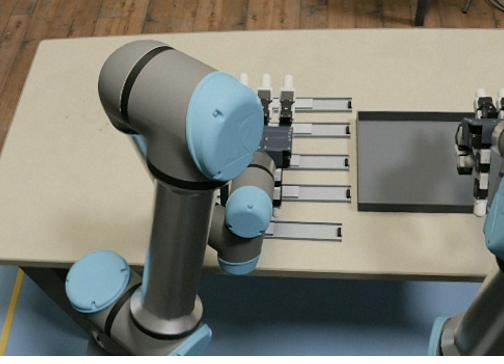

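Emit:
move(
  target=[
    [0.1306,-0.0589,0.1419,0,0,0,-1,0,-1,-0.7,-1,0,-1,-0.7,-1,0,-1,-0.7,0.571,0.401,-0.226,-0.168,0.7,-0.4,0,0,0,0,0,0,-0.137,0,0.98,-0.043,-1,0,-1,-0.7,-1,0,-1,-0.7,0.571,0.401,-0.226,-0.168,0.8,-0.4],
    [0.135,0.0193,0.1704,0,0,0,-1,0,-1,-0.7,-1,0,-1,-0.7,-1,0,-1,-0.7,0.571,0.401,-0.226,-0.168,0.7,-0.4,0,0,0,0,0,0,-0.137,0,0.98,-0.043,-1,0,-1,-0.7,-1,0,-1,-0.7,0.571,0.401,-0.226,-0.168,0.8,-0.4],
  ],
  speed=0.12,
)

Emit:
move(
  target=[0.00174,0.03129,0.01138,0,0,0,-1,0,-1,-0.7,-1,0,-1,-0.7,-1,0,-1,-0.7,0.571,0.401,-0.226,-0.168,0.7,-0.4,0,0,0,0,0,0,-0.137,0,0.98,-0.043,-1,0,-1,-0.7,-1,0,-1,-0.7,0.571,0.401,-0.226,-0.168,0.8,-0.4],
  speed=0.03,
  stop_force=3,
)

Scene clock: 179.17 s.
left_arm: end_effector_position=(+0.4264, -0.3447, +0.0300) hand_goal=(-1.000, +0.000, -1.000, -0.700, -1.000, +0.000, -1.000, -0.700, -1.000, +0.000, -1.000, -0.700, +0.570, +0.400, -0.226, -0.168) hand_measured=(-0.992, +0.000, -0.994, -0.698, -0.990, +0.000, -0.994, -0.698, -0.992, +0.000, -0.994, -0.696, +0.568, +0.398, -0.228, -0.170) hand_current_ma=(+5, +0, +2, +1, +6, +0, +2, +1, +5, +0, +2, +1, +0, -1, -1, -1) hand_state=(goal, goal, goal, goal, goal, goal, goal, goal, goal, goal, goal, goal, goal, goal, goal, goal) hand_current_limit=0.70 hand_speed=-0.40 end_effector_quat_wxyz=(-0.420, +0.568, -0.590, +0.391) | right_arm: end_effector_position=(+0.4365, +0.0589, +0.1011) hand_goal=(-0.138, +0.000, +0.980, -0.044, -1.000, +0.000, -1.000, -0.700, -1.000, +0.000, -1.000, -0.700, +0.570, +0.400, -0.226, -0.168) hand_measured=(-0.142, +0.000, +0.974, -0.046, -0.990, +0.000, -0.994, -0.698, -0.990, +0.000, -0.992, -0.698, +0.568, +0.398, -0.224, -0.168) hand_current_ma=(-10, +0, -10, -4, +24, +0, +13, +4, +25, +0, +14, +4, -2, -5, +4, +0) hand_state=(goal, goal, goal, goal, goal, goal, goal, goal, goal, goal, goal, goal, goal, goal, goal, goal) hand_current_limit=0.80 hand_speed=-0.40 end_effector_quat_wxyz=(-0.270, +0.653, -0.653, +0.271)
Joint positions: left_arm=[2.532 -2.281 -2.258 0.976 2.155 -3.329] | right_arm=[-0.299 -1.506 2.515 -3.343 -1.361 -3.356]
Joint torques (N m): left_arm=[-5.31 30.74 -2.19 3.5 2.08 2.6] | right_arm=[13.75 -8.68 0.02 -2.07 -0.5 -2.23]
Wrist force (N): left_arm=[0.5 0.4 1.3] | right_arm=[0.2 -0.4 0.3]
Wrist torque (N m): left_arm=[0.04 0.06 0.42] | right_arm=[-0.01 -0.07 0.03]
Wrist force, peak (N): left_arm=[1.7 -0.4 1.9] | right_arm=[0.3 -0.8 0.1]
Hand target: left_arm +0.4263, -0.3447, +0.0300; -0.420, +0.568, -0.590, +0.391 | right_arm +0.4365, +0.0589, +0.1011; -0.270, +0.653, -0.653, +0.271
Off the commanded pose: left_arm 0.000 m, 0 deg | right_arm 0.000 m, 0 deg.
move: done

Scene clock: 180.83 s.
left_arm: end_effector_position=(+0.4263, -0.3447, +0.0100) hand_goal=(-1.000, +0.000, -1.000, -0.700, -1.000, +0.000, -1.000, -0.700, -1.000, +0.000, -1.000, -0.700, +0.570, +0.400, -0.226, -0.168) hand_measured=(-0.992, +0.000, -0.994, -0.698, -0.990, +0.000, -0.994, -0.698, -0.992, +0.000, -0.994, -0.696, +0.568, +0.398, -0.228, -0.170) hand_current_ma=(+5, +0, +2, +1, +6, +0, +2, +1, +5, +0, +2, +1, +0, -1, -1, -1) hand_state=(goal, goal, goal, goal, goal, goal, goal, goal, goal, goal, goal, goal, goal, goal, goal, goal) hand_current_limit=0.70 hand_speed=-0.40 end_effector_quat_wxyz=(-0.420, +0.568, -0.590, +0.391) | right_arm: end_effector_position=(+0.4365, +0.0589, +0.1011) hand_goal=(-0.138, +0.000, +0.980, -0.044, -1.000, +0.000, -1.000, -0.700, -1.000, +0.000, -1.000, -0.700, +0.570, +0.400, -0.226, -0.168) hand_measured=(-0.142, +0.000, +0.974, -0.046, -0.990, +0.000, -0.994, -0.698, -0.990, +0.000, -0.992, -0.698, +0.568, +0.398, -0.224, -0.168) hand_current_ma=(-10, +0, -10, -4, +24, +0, +13, +4, +25, +0, +14, +4, -2, -5, +4, +0) hand_state=(goal, goal, goal, goal, goal, goal, goal, goal, goal, goal, goal, goal, goal, goal, goal, goal) hand_current_limit=0.80 hand_speed=-0.40 end_effector_quat_wxyz=(-0.270, +0.653, -0.653, +0.271)
Joint positions: left_arm=[2.532 -2.341 -2.247 1.025 2.155 -3.329] | right_arm=[-0.299 -1.506 2.515 -3.343 -1.361 -3.356]
Joint torques (N m): left_arm=[-5.53 44.26 -2.93 0.04 2.24 -0.32] | right_arm=[11.92 -9.17 -0.11 -1.99 -0.68 -1.97]
Wrist force (N): left_arm=[0.6 0.2 1.0] | right_arm=[-0.1 -0.3 0.0]
Wrist torque (N m): left_arm=[0.04 0.03 0.44] | right_arm=[0.02 -0.03 0.00]
Wrist force, peak (N): left_arm=[1.0 0.1 1.3] | right_arm=[0.3 -0.7 0.1]
Hand target: left_arm +0.4263, -0.3447, +0.0100; -0.420, +0.568, -0.590, +0.391 | right_arm +0.4365, +0.0589, +0.1011; -0.270, +0.653, -0.653, +0.271
Off the commanded pose: left_arm 0.000 m, 0 deg | right_arm 0.000 m, 0 deg.
move: done

Emit:
move(
  target=[-0.1132,0.00555,0.00204,0,0,0,-1,0,-1,-0.7,-1,0,-1,-0.7,-1,0,-1,-0.7,0.571,0.401,-0.226,-0.168,0.7,-0.4,0,0,0,0,0,0,-0.137,0,0.98,-0.043,-1,0,-1,-0.7,-1,0,-1,-0.7,0.571,0.401,-0.226,-0.168,0.8,-0.4],
  speed=0.04,
  stop_force=12,
)

Emit:
move(
  target=[
    [0.0015,-0.11,-0.04,0,0,0,-1,0,-1,-0.7,-1,0,-1,-0.7,-1,0,-1,-0.7,0.571,0.401,-0.226,-0.168,0.7,-0.4,0,0,0,0,0,0,-0.137,0,0.98,-0.043,-1,0,-1,-0.7,-1,0,-1,-0.7,0.571,0.401,-0.226,-0.168,0.8,-0.4],
    [0.1042,-0.1607,0.0836,0,0,0,-1,0,-1,-0.7,-1,0,-1,-0.7,-1,0,-1,-0.7,0.571,0.401,-0.226,-0.168,0.7,-0.4,0,0,0,0,0,0,-0.137,0,0.98,-0.043,-1,0,-1,-0.7,-1,0,-1,-0.7,0.571,0.401,-0.226,-0.168,0.8,-0.4],
    [0.1086,-0.0825,0.1121,0,0,0,-1,0,-1,-0.7,-1,0,-1,-0.7,-1,0,-1,-0.7,0.571,0.401,-0.226,-0.168,0.7,-0.4,0,0,0,0,0,0,-0.137,0,0.98,-0.043,-1,0,-1,-0.7,-1,0,-1,-0.7,0.571,0.401,-0.226,-0.168,0.8,-0.4],
  ],
  speed=[0.12, 0.15, 0.1],
  blend=[0.01,0.01,0],
)

Emit:
move(
  target=[0.00174,0.03129,0.01138,0,0,0,-1,0,-1,-0.7,-1,0,-1,-0.7,-1,0,-1,-0.7,0.571,0.401,-0.226,-0.168,0.7,-0.4,0,0,0,0,0,0,-0.137,0,0.98,-0.043,-1,0,-1,-0.7,-1,0,-1,-0.7,0.571,0.401,-0.226,-0.168,0.8,-0.4],
  speed=0.03,
  stop_force=3,
)

Scene clock: 197.80 s.
left_arm: end_effector_position=(+0.4264, -0.2767, +0.0099) hand_goal=(-1.000, +0.000, -1.000, -0.700, -1.000, +0.000, -1.000, -0.700, -1.000, +0.000, -1.000, -0.700, +0.570, +0.400, -0.226, -0.168) hand_measured=(-0.992, +0.000, -0.994, -0.698, -0.990, +0.000, -0.994, -0.698, -0.992, +0.000, -0.994, -0.696, +0.550, +0.398, -0.240, -0.174) hand_current_ma=(+5, +0, +2, +1, +6, +0, +2, +1, +5, +0, +2, +1, -18, -1, -15, -5) hand_state=(goal, goal, goal, goal, goal, goal, goal, goal, goal, goal, goal, goal, goal, goal, goal, goal) hand_current_limit=0.70 hand_speed=-0.40 end_effector_quat_wxyz=(-0.420, +0.568, -0.590, +0.391) | right_arm: end_effector_position=(+0.4365, +0.0589, +0.1011) hand_goal=(-0.138, +0.000, +0.980, -0.044, -1.000, +0.000, -1.000, -0.700, -1.000, +0.000, -1.000, -0.700, +0.570, +0.400, -0.226, -0.168) hand_measured=(-0.142, +0.000, +0.974, -0.046, -0.990, +0.000, -0.994, -0.698, -0.990, +0.000, -0.992, -0.698, +0.568, +0.398, -0.224, -0.168) hand_current_ma=(-10, +0, -10, -4, +24, +0, +13, +4, +25, +0, +14, +4, -2, -5, +4, +0) hand_state=(goal, goal, goal, goal, goal, goal, goal, goal, goal, goal, goal, goal, goal, goal, goal, goal) hand_current_limit=0.80 hand_speed=-0.40 end_effector_quat_wxyz=(-0.270, +0.653, -0.653, +0.271)
Joint positions: left_arm=[2.697 -2.336 -2.383 1.192 2.003 -3.255] | right_arm=[-0.299 -1.506 2.515 -3.343 -1.361 -3.356]
Joint torques (N m): left_arm=[-1.98 28.39 10.79 -0.24 1.22 -2] | right_arm=[12.03 -10.97 -1.02 -1.19 -0.68 -2.29]
Wrist force (N): left_arm=[1.5 0.0 0.7] | right_arm=[0.2 -0.5 0.1]
Wrist torque (N m): left_arm=[0.04 -0.07 0.41] | right_arm=[-0.02 -0.07 0.02]
Wrist force, peak (N): left_arm=[1.9 -0.7 0.9] | right_arm=[0.1 -0.8 0.0]
Hand target: left_arm +0.4264, -0.2767, +0.0099; -0.420, +0.568, -0.590, +0.391 | right_arm +0.4365, +0.0589, +0.1011; -0.270, +0.653, -0.653, +0.271
Off the commanded pose: left_arm 0.000 m, 0 deg | right_arm 0.000 m, 0 deg.
move: done

Scene clock: 200.00 s.
left_arm: end_effector_position=(+0.5065, -0.3431, +0.0302) hand_goal=(-1.000, +0.000, -1.000, -0.700, -1.000, +0.000, -1.000, -0.700, -1.000, +0.000, -1.000, -0.700, +0.570, +0.400, -0.226, -0.168) hand_measured=(-0.992, +0.000, -0.994, -0.698, -0.990, +0.000, -0.994, -0.698, -0.992, +0.000, -0.994, -0.696, +0.568, +0.398, -0.228, -0.170) hand_current_ma=(+5, +0, +2, +1, +6, +0, +2, +1, +5, +0, +2, +1, +0, -1, -1, -1) hand_state=(goal, goal, goal, goal, goal, goal, goal, goal, goal, goal, goal, goal, goal, goal, goal, goal) hand_current_limit=0.70 hand_speed=-0.40 end_effector_quat_wxyz=(-0.420, +0.568, -0.590, +0.391) | right_arm: end_effector_position=(+0.4365, +0.0589, +0.1011) hand_goal=(-0.138, +0.000, +0.980, -0.044, -1.000, +0.000, -1.000, -0.700, -1.000, +0.000, -1.000, -0.700, +0.570, +0.400, -0.226, -0.168) hand_measured=(-0.142, +0.000, +0.974, -0.046, -0.990, +0.000, -0.994, -0.698, -0.990, +0.000, -0.992, -0.698, +0.568, +0.398, -0.224, -0.168) hand_current_ma=(-10, +0, -10, -4, +24, +0, +13, +4, +25, +0, +14, +4, -2, -5, +4, +0) hand_state=(goal, goal, goal, goal, goal, goal, goal, goal, goal, goal, goal, goal, goal, goal, goal, goal) hand_current_limit=0.80 hand_speed=-0.40 end_effector_quat_wxyz=(-0.270, +0.653, -0.653, +0.271)
Joint positions: left_arm=[2.638 -2.32 -2.107 0.888 2.058 -3.28] | right_arm=[-0.299 -1.506 2.515 -3.343 -1.361 -3.356]
Joint torques (N m): left_arm=[8.28 33.76 1.11 1.68 -0.94 2.66] | right_arm=[11.62 -9.88 -1.44 -1.14 -0.81 -2.03]
Wrist force (N): left_arm=[1.0 0.1 0.9] | right_arm=[0.1 -0.4 0.0]
Wrist torque (N m): left_arm=[0.06 -0.01 0.50] | right_arm=[0.01 -0.05 0.02]
Wrist force, peak (N): left_arm=[1.7 -1.4 1.7] | right_arm=[0.3 -0.6 0.3]
Hand target: left_arm +0.5065, -0.3431, +0.0301; -0.420, +0.568, -0.590, +0.391 | right_arm +0.4365, +0.0589, +0.1011; -0.270, +0.653, -0.653, +0.271
Off the commanded pose: left_arm 0.000 m, 0 deg | right_arm 0.000 m, 0 deg.
move: done

Scene clock: 201.67 s.
left_arm: end_effector_position=(+0.5065, -0.3431, +0.0101) hand_goal=(-1.000, +0.000, -1.000, -0.700, -1.000, +0.000, -1.000, -0.700, -1.000, +0.000, -1.000, -0.700, +0.570, +0.400, -0.226, -0.168) hand_measured=(-0.992, +0.000, -0.994, -0.698, -0.990, +0.000, -0.994, -0.698, -0.992, +0.000, -0.994, -0.696, +0.568, +0.398, -0.228, -0.170) hand_current_ma=(+5, +0, +2, +1, +6, +0, +2, +1, +5, +0, +2, +1, +0, -1, -1, -1) hand_state=(goal, goal, goal, goal, goal, goal, goal, goal, goal, goal, goal, goal, goal, goal, goal, goal) hand_current_limit=0.70 hand_speed=-0.40 end_effector_quat_wxyz=(-0.420, +0.568, -0.590, +0.391) | right_arm: end_effector_position=(+0.4365, +0.0589, +0.1011) hand_goal=(-0.138, +0.000, +0.980, -0.044, -1.000, +0.000, -1.000, -0.700, -1.000, +0.000, -1.000, -0.700, +0.570, +0.400, -0.226, -0.168) hand_measured=(-0.142, +0.000, +0.974, -0.046, -0.990, +0.000, -0.994, -0.698, -0.990, +0.000, -0.992, -0.698, +0.568, +0.398, -0.224, -0.168) hand_current_ma=(-10, +0, -10, -4, +24, +0, +13, +4, +25, +0, +14, +4, -2, -5, +4, +0) hand_state=(goal, goal, goal, goal, goal, goal, goal, goal, goal, goal, goal, goal, goal, goal, goal, goal) hand_current_limit=0.80 hand_speed=-0.40 end_effector_quat_wxyz=(-0.270, +0.653, -0.653, +0.271)
Joint positions: left_arm=[2.638 -2.373 -2.096 0.931 2.058 -3.28] | right_arm=[-0.299 -1.506 2.515 -3.343 -1.361 -3.356]
Joint torques (N m): left_arm=[-2.78 48.78 -0.51 -0.04 2.09 0.48] | right_arm=[12.14 -10.52 0.24 -1.06 -0.75 -2.01]
Wrist force (N): left_arm=[0.6 0.0 0.9] | right_arm=[0.2 -0.5 0.1]
Wrist torque (N m): left_arm=[0.03 0.04 0.47] | right_arm=[-0.01 -0.07 0.03]
Wrist force, peak (N): left_arm=[0.8 0.6 1.4] | right_arm=[0.2 -0.7 0.2]
Hand target: left_arm +0.5065, -0.3431, +0.0101; -0.420, +0.568, -0.590, +0.391 | right_arm +0.4365, +0.0589, +0.1011; -0.270, +0.653, -0.653, +0.271
Off the commanded pose: left_arm 0.000 m, 0 deg | right_arm 0.000 m, 0 deg.
move: done

Emit:
move(
  target=[-0.1165,0.0057,0.0021,0,0,0,-1,0,-1,-0.7,-1,0,-1,-0.7,-1,0,-1,-0.7,0.571,0.401,-0.226,-0.168,0.7,-0.4,0,0,0,0,0,0,-0.137,0,0.98,-0.043,-1,0,-1,-0.7,-1,0,-1,-0.7,0.571,0.401,-0.226,-0.168,0.8,-0.4],
  speed=0.04,
  stop_force=12,
)

Emit:
move(
  target=[
    [0.0015,-0.11,-0.04,0,0,0,-1,0,-1,-0.7,-1,0,-1,-0.7,-1,0,-1,-0.7,0.571,0.401,-0.226,-0.168,0.7,-0.4,0,0,0,0,0,0,-0.137,0,0.98,-0.043,-1,0,-1,-0.7,-1,0,-1,-0.7,0.571,0.401,-0.226,-0.168,0.8,-0.4],
    [0.1323,-0.168,0.0995,0,0,0,-1,0,-1,-0.7,-1,0,-1,-0.7,-1,0,-1,-0.7,0.571,0.401,-0.226,-0.168,0.7,-0.4,0,0,0,0,0,0,-0.137,0,0.98,-0.043,-1,0,-1,-0.7,-1,0,-1,-0.7,0.571,0.401,-0.226,-0.168,0.8,-0.4],
    [0.1367,-0.0898,0.128,0,0,0,-1,0,-1,-0.7,-1,0,-1,-0.7,-1,0,-1,-0.7,0.571,0.401,-0.226,-0.168,0.7,-0.4,0,0,0,0,0,0,-0.137,0,0.98,-0.043,-1,0,-1,-0.7,-1,0,-1,-0.7,0.571,0.401,-0.226,-0.168,0.8,-0.4],
  ],
  speed=[0.12, 0.15, 0.1],
  blend=[0.01,0.01,0],
)

Emit:
move(
  target=[0.00174,0.03129,0.01138,0,0,0,-1,0,-1,-0.7,-1,0,-1,-0.7,-1,0,-1,-0.7,0.571,0.401,-0.226,-0.168,0.7,-0.4,0,0,0,0,0,0,-0.137,0,0.98,-0.043,-1,0,-1,-0.7,-1,0,-1,-0.7,0.571,0.401,-0.226,-0.168,0.8,-0.4],
  speed=0.03,
  stop_force=3,
)

Scene clock: 219.47 s.
left_arm: end_effector_position=(+0.5066, -0.2731, +0.0100) hand_goal=(-1.000, +0.000, -1.000, -0.700, -1.000, +0.000, -1.000, -0.700, -1.000, +0.000, -1.000, -0.700, +0.570, +0.400, -0.226, -0.168) hand_measured=(-0.992, +0.000, -0.994, -0.698, -0.990, +0.000, -0.994, -0.698, -0.992, +0.000, -0.994, -0.696, +0.552, +0.398, -0.238, -0.174) hand_current_ma=(+5, +0, +2, +1, +6, +0, +2, +1, +5, +0, +2, +1, -16, -1, -13, -4) hand_state=(goal, goal, goal, goal, goal, goal, goal, goal, goal, goal, goal, goal, goal, goal, goal, goal) hand_current_limit=0.70 hand_speed=-0.40 end_effector_quat_wxyz=(-0.420, +0.568, -0.590, +0.391) | right_arm: end_effector_position=(+0.4365, +0.0589, +0.1011) hand_goal=(-0.138, +0.000, +0.980, -0.044, -1.000, +0.000, -1.000, -0.700, -1.000, +0.000, -1.000, -0.700, +0.570, +0.400, -0.226, -0.168) hand_measured=(-0.142, +0.000, +0.974, -0.046, -0.990, +0.000, -0.994, -0.698, -0.990, +0.000, -0.992, -0.698, +0.568, +0.398, -0.224, -0.168) hand_current_ma=(-10, +0, -10, -4, +24, +0, +13, +4, +25, +0, +14, +4, -2, -5, +4, +0) hand_state=(goal, goal, goal, goal, goal, goal, goal, goal, goal, goal, goal, goal, goal, goal, goal, goal) hand_current_limit=0.80 hand_speed=-0.40 end_effector_quat_wxyz=(-0.270, +0.653, -0.653, +0.271)
Joint positions: left_arm=[2.792 -2.35 -2.224 1.061 1.914 -3.217] | right_arm=[-0.299 -1.506 2.515 -3.343 -1.361 -3.356]
Joint torques (N m): left_arm=[-5.84 31.73 13.75 0.02 1.67 -1.79] | right_arm=[10.94 -12.33 -1.92 -1.24 -0.84 -2.25]
Wrist force (N): left_arm=[1.0 -0.1 0.7] | right_arm=[0.2 -0.4 0.1]
Wrist torque (N m): left_arm=[0.01 -0.01 0.35] | right_arm=[0.00 -0.07 0.02]
Wrist force, peak (N): left_arm=[2.1 -0.6 0.6] | right_arm=[0.4 -0.8 0.1]
Hand target: left_arm +0.5066, -0.2731, +0.0100; -0.420, +0.568, -0.590, +0.391 | right_arm +0.4365, +0.0589, +0.1011; -0.270, +0.653, -0.653, +0.271
Off the commanded pose: left_arm 0.000 m, 0 deg | right_arm 0.000 m, 0 deg.
move: done

Scene clock: 221.77 s.
left_arm: end_effector_position=(+0.5971, -0.3564, +0.0303) hand_goal=(-1.000, +0.000, -1.000, -0.700, -1.000, +0.000, -1.000, -0.700, -1.000, +0.000, -1.000, -0.700, +0.570, +0.400, -0.226, -0.168) hand_measured=(-0.992, +0.000, -0.994, -0.698, -0.990, +0.000, -0.994, -0.698, -0.992, +0.000, -0.994, -0.696, +0.568, +0.398, -0.228, -0.170) hand_current_ma=(+5, +0, +2, +1, +6, +0, +2, +1, +5, +0, +2, +1, +0, -1, -1, -1) hand_state=(goal, goal, goal, goal, goal, goal, goal, goal, goal, goal, goal, goal, goal, goal, goal, goal) hand_current_limit=0.70 hand_speed=-0.40 end_effector_quat_wxyz=(-0.420, +0.568, -0.590, +0.391) | right_arm: end_effector_position=(+0.4365, +0.0589, +0.1011) hand_goal=(-0.138, +0.000, +0.980, -0.044, -1.000, +0.000, -1.000, -0.700, -1.000, +0.000, -1.000, -0.700, +0.570, +0.400, -0.226, -0.168) hand_measured=(-0.142, +0.000, +0.974, -0.046, -0.990, +0.000, -0.994, -0.698, -0.990, +0.000, -0.992, -0.698, +0.568, +0.398, -0.224, -0.168) hand_current_ma=(-10, +0, -10, -4, +24, +0, +13, +4, +25, +0, +14, +4, -2, -5, +4, +0) hand_state=(goal, goal, goal, goal, goal, goal, goal, goal, goal, goal, goal, goal, goal, goal, goal, goal) hand_current_limit=0.80 hand_speed=-0.40 end_effector_quat_wxyz=(-0.270, +0.653, -0.653, +0.271)
Joint positions: left_arm=[2.7 -2.394 -1.876 0.743 2.001 -3.254] | right_arm=[-0.299 -1.506 2.515 -3.343 -1.361 -3.356]
Joint torques (N m): left_arm=[9.24 39.54 2.5 1.46 -0.95 2.33] | right_arm=[11.54 -11.54 -0.16 -1.16 -0.86 -2.33]
Wrist force (N): left_arm=[0.9 0.0 0.9] | right_arm=[0.0 -0.4 0.2]
Wrist torque (N m): left_arm=[0.04 -0.01 0.47] | right_arm=[-0.01 -0.04 0.00]
Wrist force, peak (N): left_arm=[1.1 1.7 1.7] | right_arm=[0.3 -0.7 0.1]
Hand target: left_arm +0.5971, -0.3564, +0.0302; -0.420, +0.568, -0.590, +0.391 | right_arm +0.4365, +0.0589, +0.1011; -0.270, +0.653, -0.653, +0.271
Off the commanded pose: left_arm 0.000 m, 0 deg | right_arm 0.000 m, 0 deg.
move: done

Scene clock: 223.43 s.
left_arm: end_effector_position=(+0.5971, -0.3564, +0.0102) hand_goal=(-1.000, +0.000, -1.000, -0.700, -1.000, +0.000, -1.000, -0.700, -1.000, +0.000, -1.000, -0.700, +0.570, +0.400, -0.226, -0.168) hand_measured=(-0.992, +0.000, -0.994, -0.698, -0.990, +0.000, -0.994, -0.698, -0.992, +0.000, -0.994, -0.696, +0.568, +0.398, -0.228, -0.170) hand_current_ma=(+5, +0, +2, +1, +6, +0, +2, +1, +5, +0, +2, +1, +0, -1, -1, -1) hand_state=(goal, goal, goal, goal, goal, goal, goal, goal, goal, goal, goal, goal, goal, goal, goal, goal) hand_current_limit=0.70 hand_speed=-0.40 end_effector_quat_wxyz=(-0.420, +0.568, -0.590, +0.391) | right_arm: end_effector_position=(+0.4365, +0.0589, +0.1011) hand_goal=(-0.138, +0.000, +0.980, -0.044, -1.000, +0.000, -1.000, -0.700, -1.000, +0.000, -1.000, -0.700, +0.570, +0.400, -0.226, -0.168) hand_measured=(-0.142, +0.000, +0.974, -0.046, -0.990, +0.000, -0.994, -0.698, -0.990, +0.000, -0.992, -0.698, +0.568, +0.398, -0.224, -0.168) hand_current_ma=(-10, +0, -10, -4, +24, +0, +13, +4, +25, +0, +14, +4, -2, -5, +4, +0) hand_state=(goal, goal, goal, goal, goal, goal, goal, goal, goal, goal, goal, goal, goal, goal, goal, goal) hand_current_limit=0.80 hand_speed=-0.40 end_effector_quat_wxyz=(-0.270, +0.653, -0.653, +0.271)
Joint positions: left_arm=[2.7 -2.439 -1.866 0.779 2.001 -3.254] | right_arm=[-0.299 -1.506 2.515 -3.343 -1.361 -3.356]
Joint torques (N m): left_arm=[-1.74 54.66 4.05 -0.06 2.09 -1.06] | right_arm=[13.38 -12.57 -1.68 -1.22 -0.67 -2.42]
Wrist force (N): left_arm=[1.1 0.2 0.9] | right_arm=[0.2 -0.3 0.1]
Wrist torque (N m): left_arm=[0.06 -0.02 0.48] | right_arm=[0.00 -0.08 0.03]
Wrist force, peak (N): left_arm=[1.1 0.5 1.1] | right_arm=[0.2 -0.7 0.2]
Hand target: left_arm +0.5971, -0.3564, +0.0102; -0.420, +0.568, -0.590, +0.391 | right_arm +0.4365, +0.0589, +0.1011; -0.270, +0.653, -0.653, +0.271
Off the commanded pose: left_arm 0.000 m, 0 deg | right_arm 0.000 m, 0 deg.
move: done

Emit:
move(
  target=[-0.1365,0.0067,0.0025,0,0,0,-1,0,-1,-0.7,-1,0,-1,-0.7,-1,0,-1,-0.7,0.571,0.401,-0.226,-0.168,0.7,-0.4,0,0,0,0,0,0,-0.137,0,0.98,-0.043,-1,0,-1,-0.7,-1,0,-1,-0.7,0.571,0.401,-0.226,-0.168,0.8,-0.4],
  speed=0.045,
  stop_force=12,
)

Emit:
move(
  target=[
    [0.0015,-0.11,-0.04,0,0,0,-1,0,-1,-0.7,-1,0,-1,-0.7,-1,0,-1,-0.7,0.571,0.401,-0.226,-0.168,0.7,-0.4,0,0,0,0,0,0,-0.137,0,0.98,-0.043,-1,0,-1,-0.7,-1,0,-1,-0.7,0.571,0.401,-0.226,-0.168,0.8,-0.4],
    [0.1276,-0.159,0.0752,0,0,0,-1,0,-1,-0.7,-1,0,-1,-0.7,-1,0,-1,-0.7,0.571,0.401,-0.226,-0.168,0.7,-0.4,0,0,0,0,0,0,-0.137,0,0.98,-0.043,-1,0,-1,-0.7,-1,0,-1,-0.7,0.571,0.401,-0.226,-0.168,0.8,-0.4],
    [0.132,-0.0808,0.1037,0,0,0,-1,0,-1,-0.7,-1,0,-1,-0.7,-1,0,-1,-0.7,0.571,0.401,-0.226,-0.168,0.7,-0.4,0,0,0,0,0,0,-0.137,0,0.98,-0.043,-1,0,-1,-0.7,-1,0,-1,-0.7,0.571,0.401,-0.226,-0.168,0.8,-0.4],
  ],
  speed=[0.12, 0.15, 0.1],
  blend=[0.01,0.01,0],
)

Emit:
move(
  target=[0.00174,0.03129,0.01138,0,0,0,-1,0,-1,-0.7,-1,0,-1,-0.7,-1,0,-1,-0.7,0.571,0.401,-0.226,-0.168,0.7,-0.4,0,0,0,0,0,0,-0.137,0,0.98,-0.043,-1,0,-1,-0.7,-1,0,-1,-0.7,0.571,0.401,-0.226,-0.168,0.8,-0.4],
  speed=0.03,
  stop_force=3,
)

Scene clock: 240.30 s.
left_arm: end_effector_position=(+0.5972, -0.2744, +0.0101) hand_goal=(-1.000, +0.000, -1.000, -0.700, -1.000, +0.000, -1.000, -0.700, -1.000, +0.000, -1.000, -0.700, +0.570, +0.400, -0.226, -0.168) hand_measured=(-0.992, +0.000, -0.994, -0.698, -0.990, +0.000, -0.994, -0.698, -0.992, +0.000, -0.994, -0.696, +0.552, +0.398, -0.238, -0.174) hand_current_ma=(+5, +0, +2, +1, +6, +0, +2, +1, +5, +0, +2, +1, -15, -1, -12, -3) hand_state=(goal, goal, goal, goal, goal, goal, goal, goal, goal, goal, goal, goal, goal, goal, goal, goal) hand_current_limit=0.70 hand_speed=-0.40 end_effector_quat_wxyz=(-0.420, +0.568, -0.590, +0.391) | right_arm: end_effector_position=(+0.4365, +0.0589, +0.1011) hand_goal=(-0.138, +0.000, +0.980, -0.044, -1.000, +0.000, -1.000, -0.700, -1.000, +0.000, -1.000, -0.700, +0.570, +0.400, -0.226, -0.168) hand_measured=(-0.142, +0.000, +0.974, -0.046, -0.990, +0.000, -0.994, -0.698, -0.990, +0.000, -0.992, -0.698, +0.568, +0.398, -0.224, -0.168) hand_current_ma=(-10, +0, -10, -4, +24, +0, +13, +4, +25, +0, +14, +4, -2, -5, +4, +0) hand_state=(goal, goal, goal, goal, goal, goal, goal, goal, goal, goal, goal, goal, goal, goal, goal, goal) hand_current_limit=0.80 hand_speed=-0.40 end_effector_quat_wxyz=(-0.270, +0.653, -0.653, +0.271)
Joint positions: left_arm=[2.856 -2.398 -2.007 0.9 1.855 -3.193] | right_arm=[-0.299 -1.506 2.515 -3.343 -1.361 -3.356]
Joint torques (N m): left_arm=[-6 36.08 16.85 0.04 1.8 -1.91] | right_arm=[11.6 -13.57 -0.97 -1.32 -0.91 -2.23]
Wrist force (N): left_arm=[1.1 0.1 0.6] | right_arm=[0.1 -0.5 0.0]
Wrist torque (N m): left_arm=[0.06 -0.02 0.35] | right_arm=[0.01 -0.06 0.02]
Wrist force, peak (N): left_arm=[1.9 -0.7 0.8] | right_arm=[0.0 -0.8 0.1]
Hand target: left_arm +0.5972, -0.2744, +0.0101; -0.420, +0.568, -0.590, +0.391 | right_arm +0.4365, +0.0589, +0.1011; -0.270, +0.653, -0.653, +0.271
Off the commanded pose: left_arm 0.000 m, 0 deg | right_arm 0.000 m, 0 deg.
move: done

Scene clock: 242.53 s.
left_arm: end_effector_position=(+0.6722, -0.3549, +0.0304) hand_goal=(-1.000, +0.000, -1.000, -0.700, -1.000, +0.000, -1.000, -0.700, -1.000, +0.000, -1.000, -0.700, +0.570, +0.400, -0.226, -0.168) hand_measured=(-0.992, +0.000, -0.994, -0.698, -0.990, +0.000, -0.994, -0.698, -0.992, +0.000, -0.994, -0.696, +0.568, +0.398, -0.228, -0.170) hand_current_ma=(+5, +0, +2, +1, +6, +0, +2, +1, +5, +0, +2, +1, +0, -1, -1, -1) hand_state=(goal, goal, goal, goal, goal, goal, goal, goal, goal, goal, goal, goal, goal, goal, goal, goal) hand_current_limit=0.70 hand_speed=-0.40 end_effector_quat_wxyz=(-0.420, +0.568, -0.590, +0.391) | right_arm: end_effector_position=(+0.4365, +0.0589, +0.1011) hand_goal=(-0.138, +0.000, +0.980, -0.044, -1.000, +0.000, -1.000, -0.700, -1.000, +0.000, -1.000, -0.700, +0.570, +0.400, -0.226, -0.168) hand_measured=(-0.142, +0.000, +0.974, -0.046, -0.990, +0.000, -0.994, -0.698, -0.990, +0.000, -0.992, -0.698, +0.568, +0.398, -0.224, -0.168) hand_current_ma=(-10, +0, -10, -4, +24, +0, +13, +4, +25, +0, +14, +4, -2, -5, +4, +0) hand_state=(goal, goal, goal, goal, goal, goal, goal, goal, goal, goal, goal, goal, goal, goal, goal, goal) hand_current_limit=0.80 hand_speed=-0.40 end_effector_quat_wxyz=(-0.270, +0.653, -0.653, +0.271)
Joint positions: left_arm=[2.757 -2.465 -1.683 0.632 1.947 -3.231] | right_arm=[-0.299 -1.506 2.515 -3.343 -1.361 -3.356]
Joint torques (N m): left_arm=[5.29 44.53 4.44 0.94 -0.54 2.59] | right_arm=[13.05 -14.15 -1.31 -1.08 -0.91 -2.14]
Wrist force (N): left_arm=[0.9 0.2 0.9] | right_arm=[0.1 -0.3 0.0]
Wrist torque (N m): left_arm=[0.06 -0.01 0.45] | right_arm=[0.02 -0.05 0.02]
Wrist force, peak (N): left_arm=[1.7 -0.7 1.9] | right_arm=[0.3 -0.7 0.1]
Hand target: left_arm +0.6722, -0.3549, +0.0303; -0.420, +0.568, -0.590, +0.391 | right_arm +0.4365, +0.0589, +0.1011; -0.270, +0.653, -0.653, +0.271
Off the commanded pose: left_arm 0.000 m, 0 deg | right_arm 0.000 m, 0 deg.
move: done

Scene clock: 244.17 s.
left_arm: end_effector_position=(+0.6722, -0.3549, +0.0103) hand_goal=(-1.000, +0.000, -1.000, -0.700, -1.000, +0.000, -1.000, -0.700, -1.000, +0.000, -1.000, -0.700, +0.570, +0.400, -0.226, -0.168) hand_measured=(-0.992, +0.000, -0.994, -0.698, -0.990, +0.000, -0.994, -0.698, -0.992, +0.000, -0.994, -0.696, +0.568, +0.398, -0.228, -0.170) hand_current_ma=(+5, +0, +2, +1, +6, +0, +2, +1, +5, +0, +2, +1, +0, -1, -1, -1) hand_state=(goal, goal, goal, goal, goal, goal, goal, goal, goal, goal, goal, goal, goal, goal, goal, goal) hand_current_limit=0.70 hand_speed=-0.40 end_effector_quat_wxyz=(-0.420, +0.568, -0.590, +0.391) | right_arm: end_effector_position=(+0.4365, +0.0589, +0.1011) hand_goal=(-0.138, +0.000, +0.980, -0.044, -1.000, +0.000, -1.000, -0.700, -1.000, +0.000, -1.000, -0.700, +0.570, +0.400, -0.226, -0.168) hand_measured=(-0.142, +0.000, +0.974, -0.046, -0.990, +0.000, -0.994, -0.698, -0.990, +0.000, -0.992, -0.698, +0.568, +0.398, -0.224, -0.168) hand_current_ma=(-10, +0, -10, -4, +24, +0, +13, +4, +25, +0, +14, +4, -2, -5, +4, +0) hand_state=(goal, goal, goal, goal, goal, goal, goal, goal, goal, goal, goal, goal, goal, goal, goal, goal) hand_current_limit=0.80 hand_speed=-0.40 end_effector_quat_wxyz=(-0.270, +0.653, -0.653, +0.271)
Joint positions: left_arm=[2.757 -2.506 -1.674 0.663 1.947 -3.231] | right_arm=[-0.299 -1.506 2.515 -3.343 -1.361 -3.356]
Joint torques (N m): left_arm=[-3.72 59.1 4.68 -0.05 1.96 -0.3] | right_arm=[11.18 -12.82 -1.99 -1.06 -0.83 -2.03]
Wrist force (N): left_arm=[0.8 -0.1 1.0] | right_arm=[0.0 -0.4 0.1]
Wrist torque (N m): left_arm=[0.00 0.01 0.45] | right_arm=[0.00 -0.05 0.01]
Wrist force, peak (N): left_arm=[1.3 0.6 1.4] | right_arm=[0.5 -0.7 0.0]
Hand target: left_arm +0.6722, -0.3549, +0.0103; -0.420, +0.568, -0.590, +0.391 | right_arm +0.4365, +0.0589, +0.1011; -0.270, +0.653, -0.653, +0.271
Off the commanded pose: left_arm 0.000 m, 0 deg | right_arm 0.000 m, 0 deg.
move: done


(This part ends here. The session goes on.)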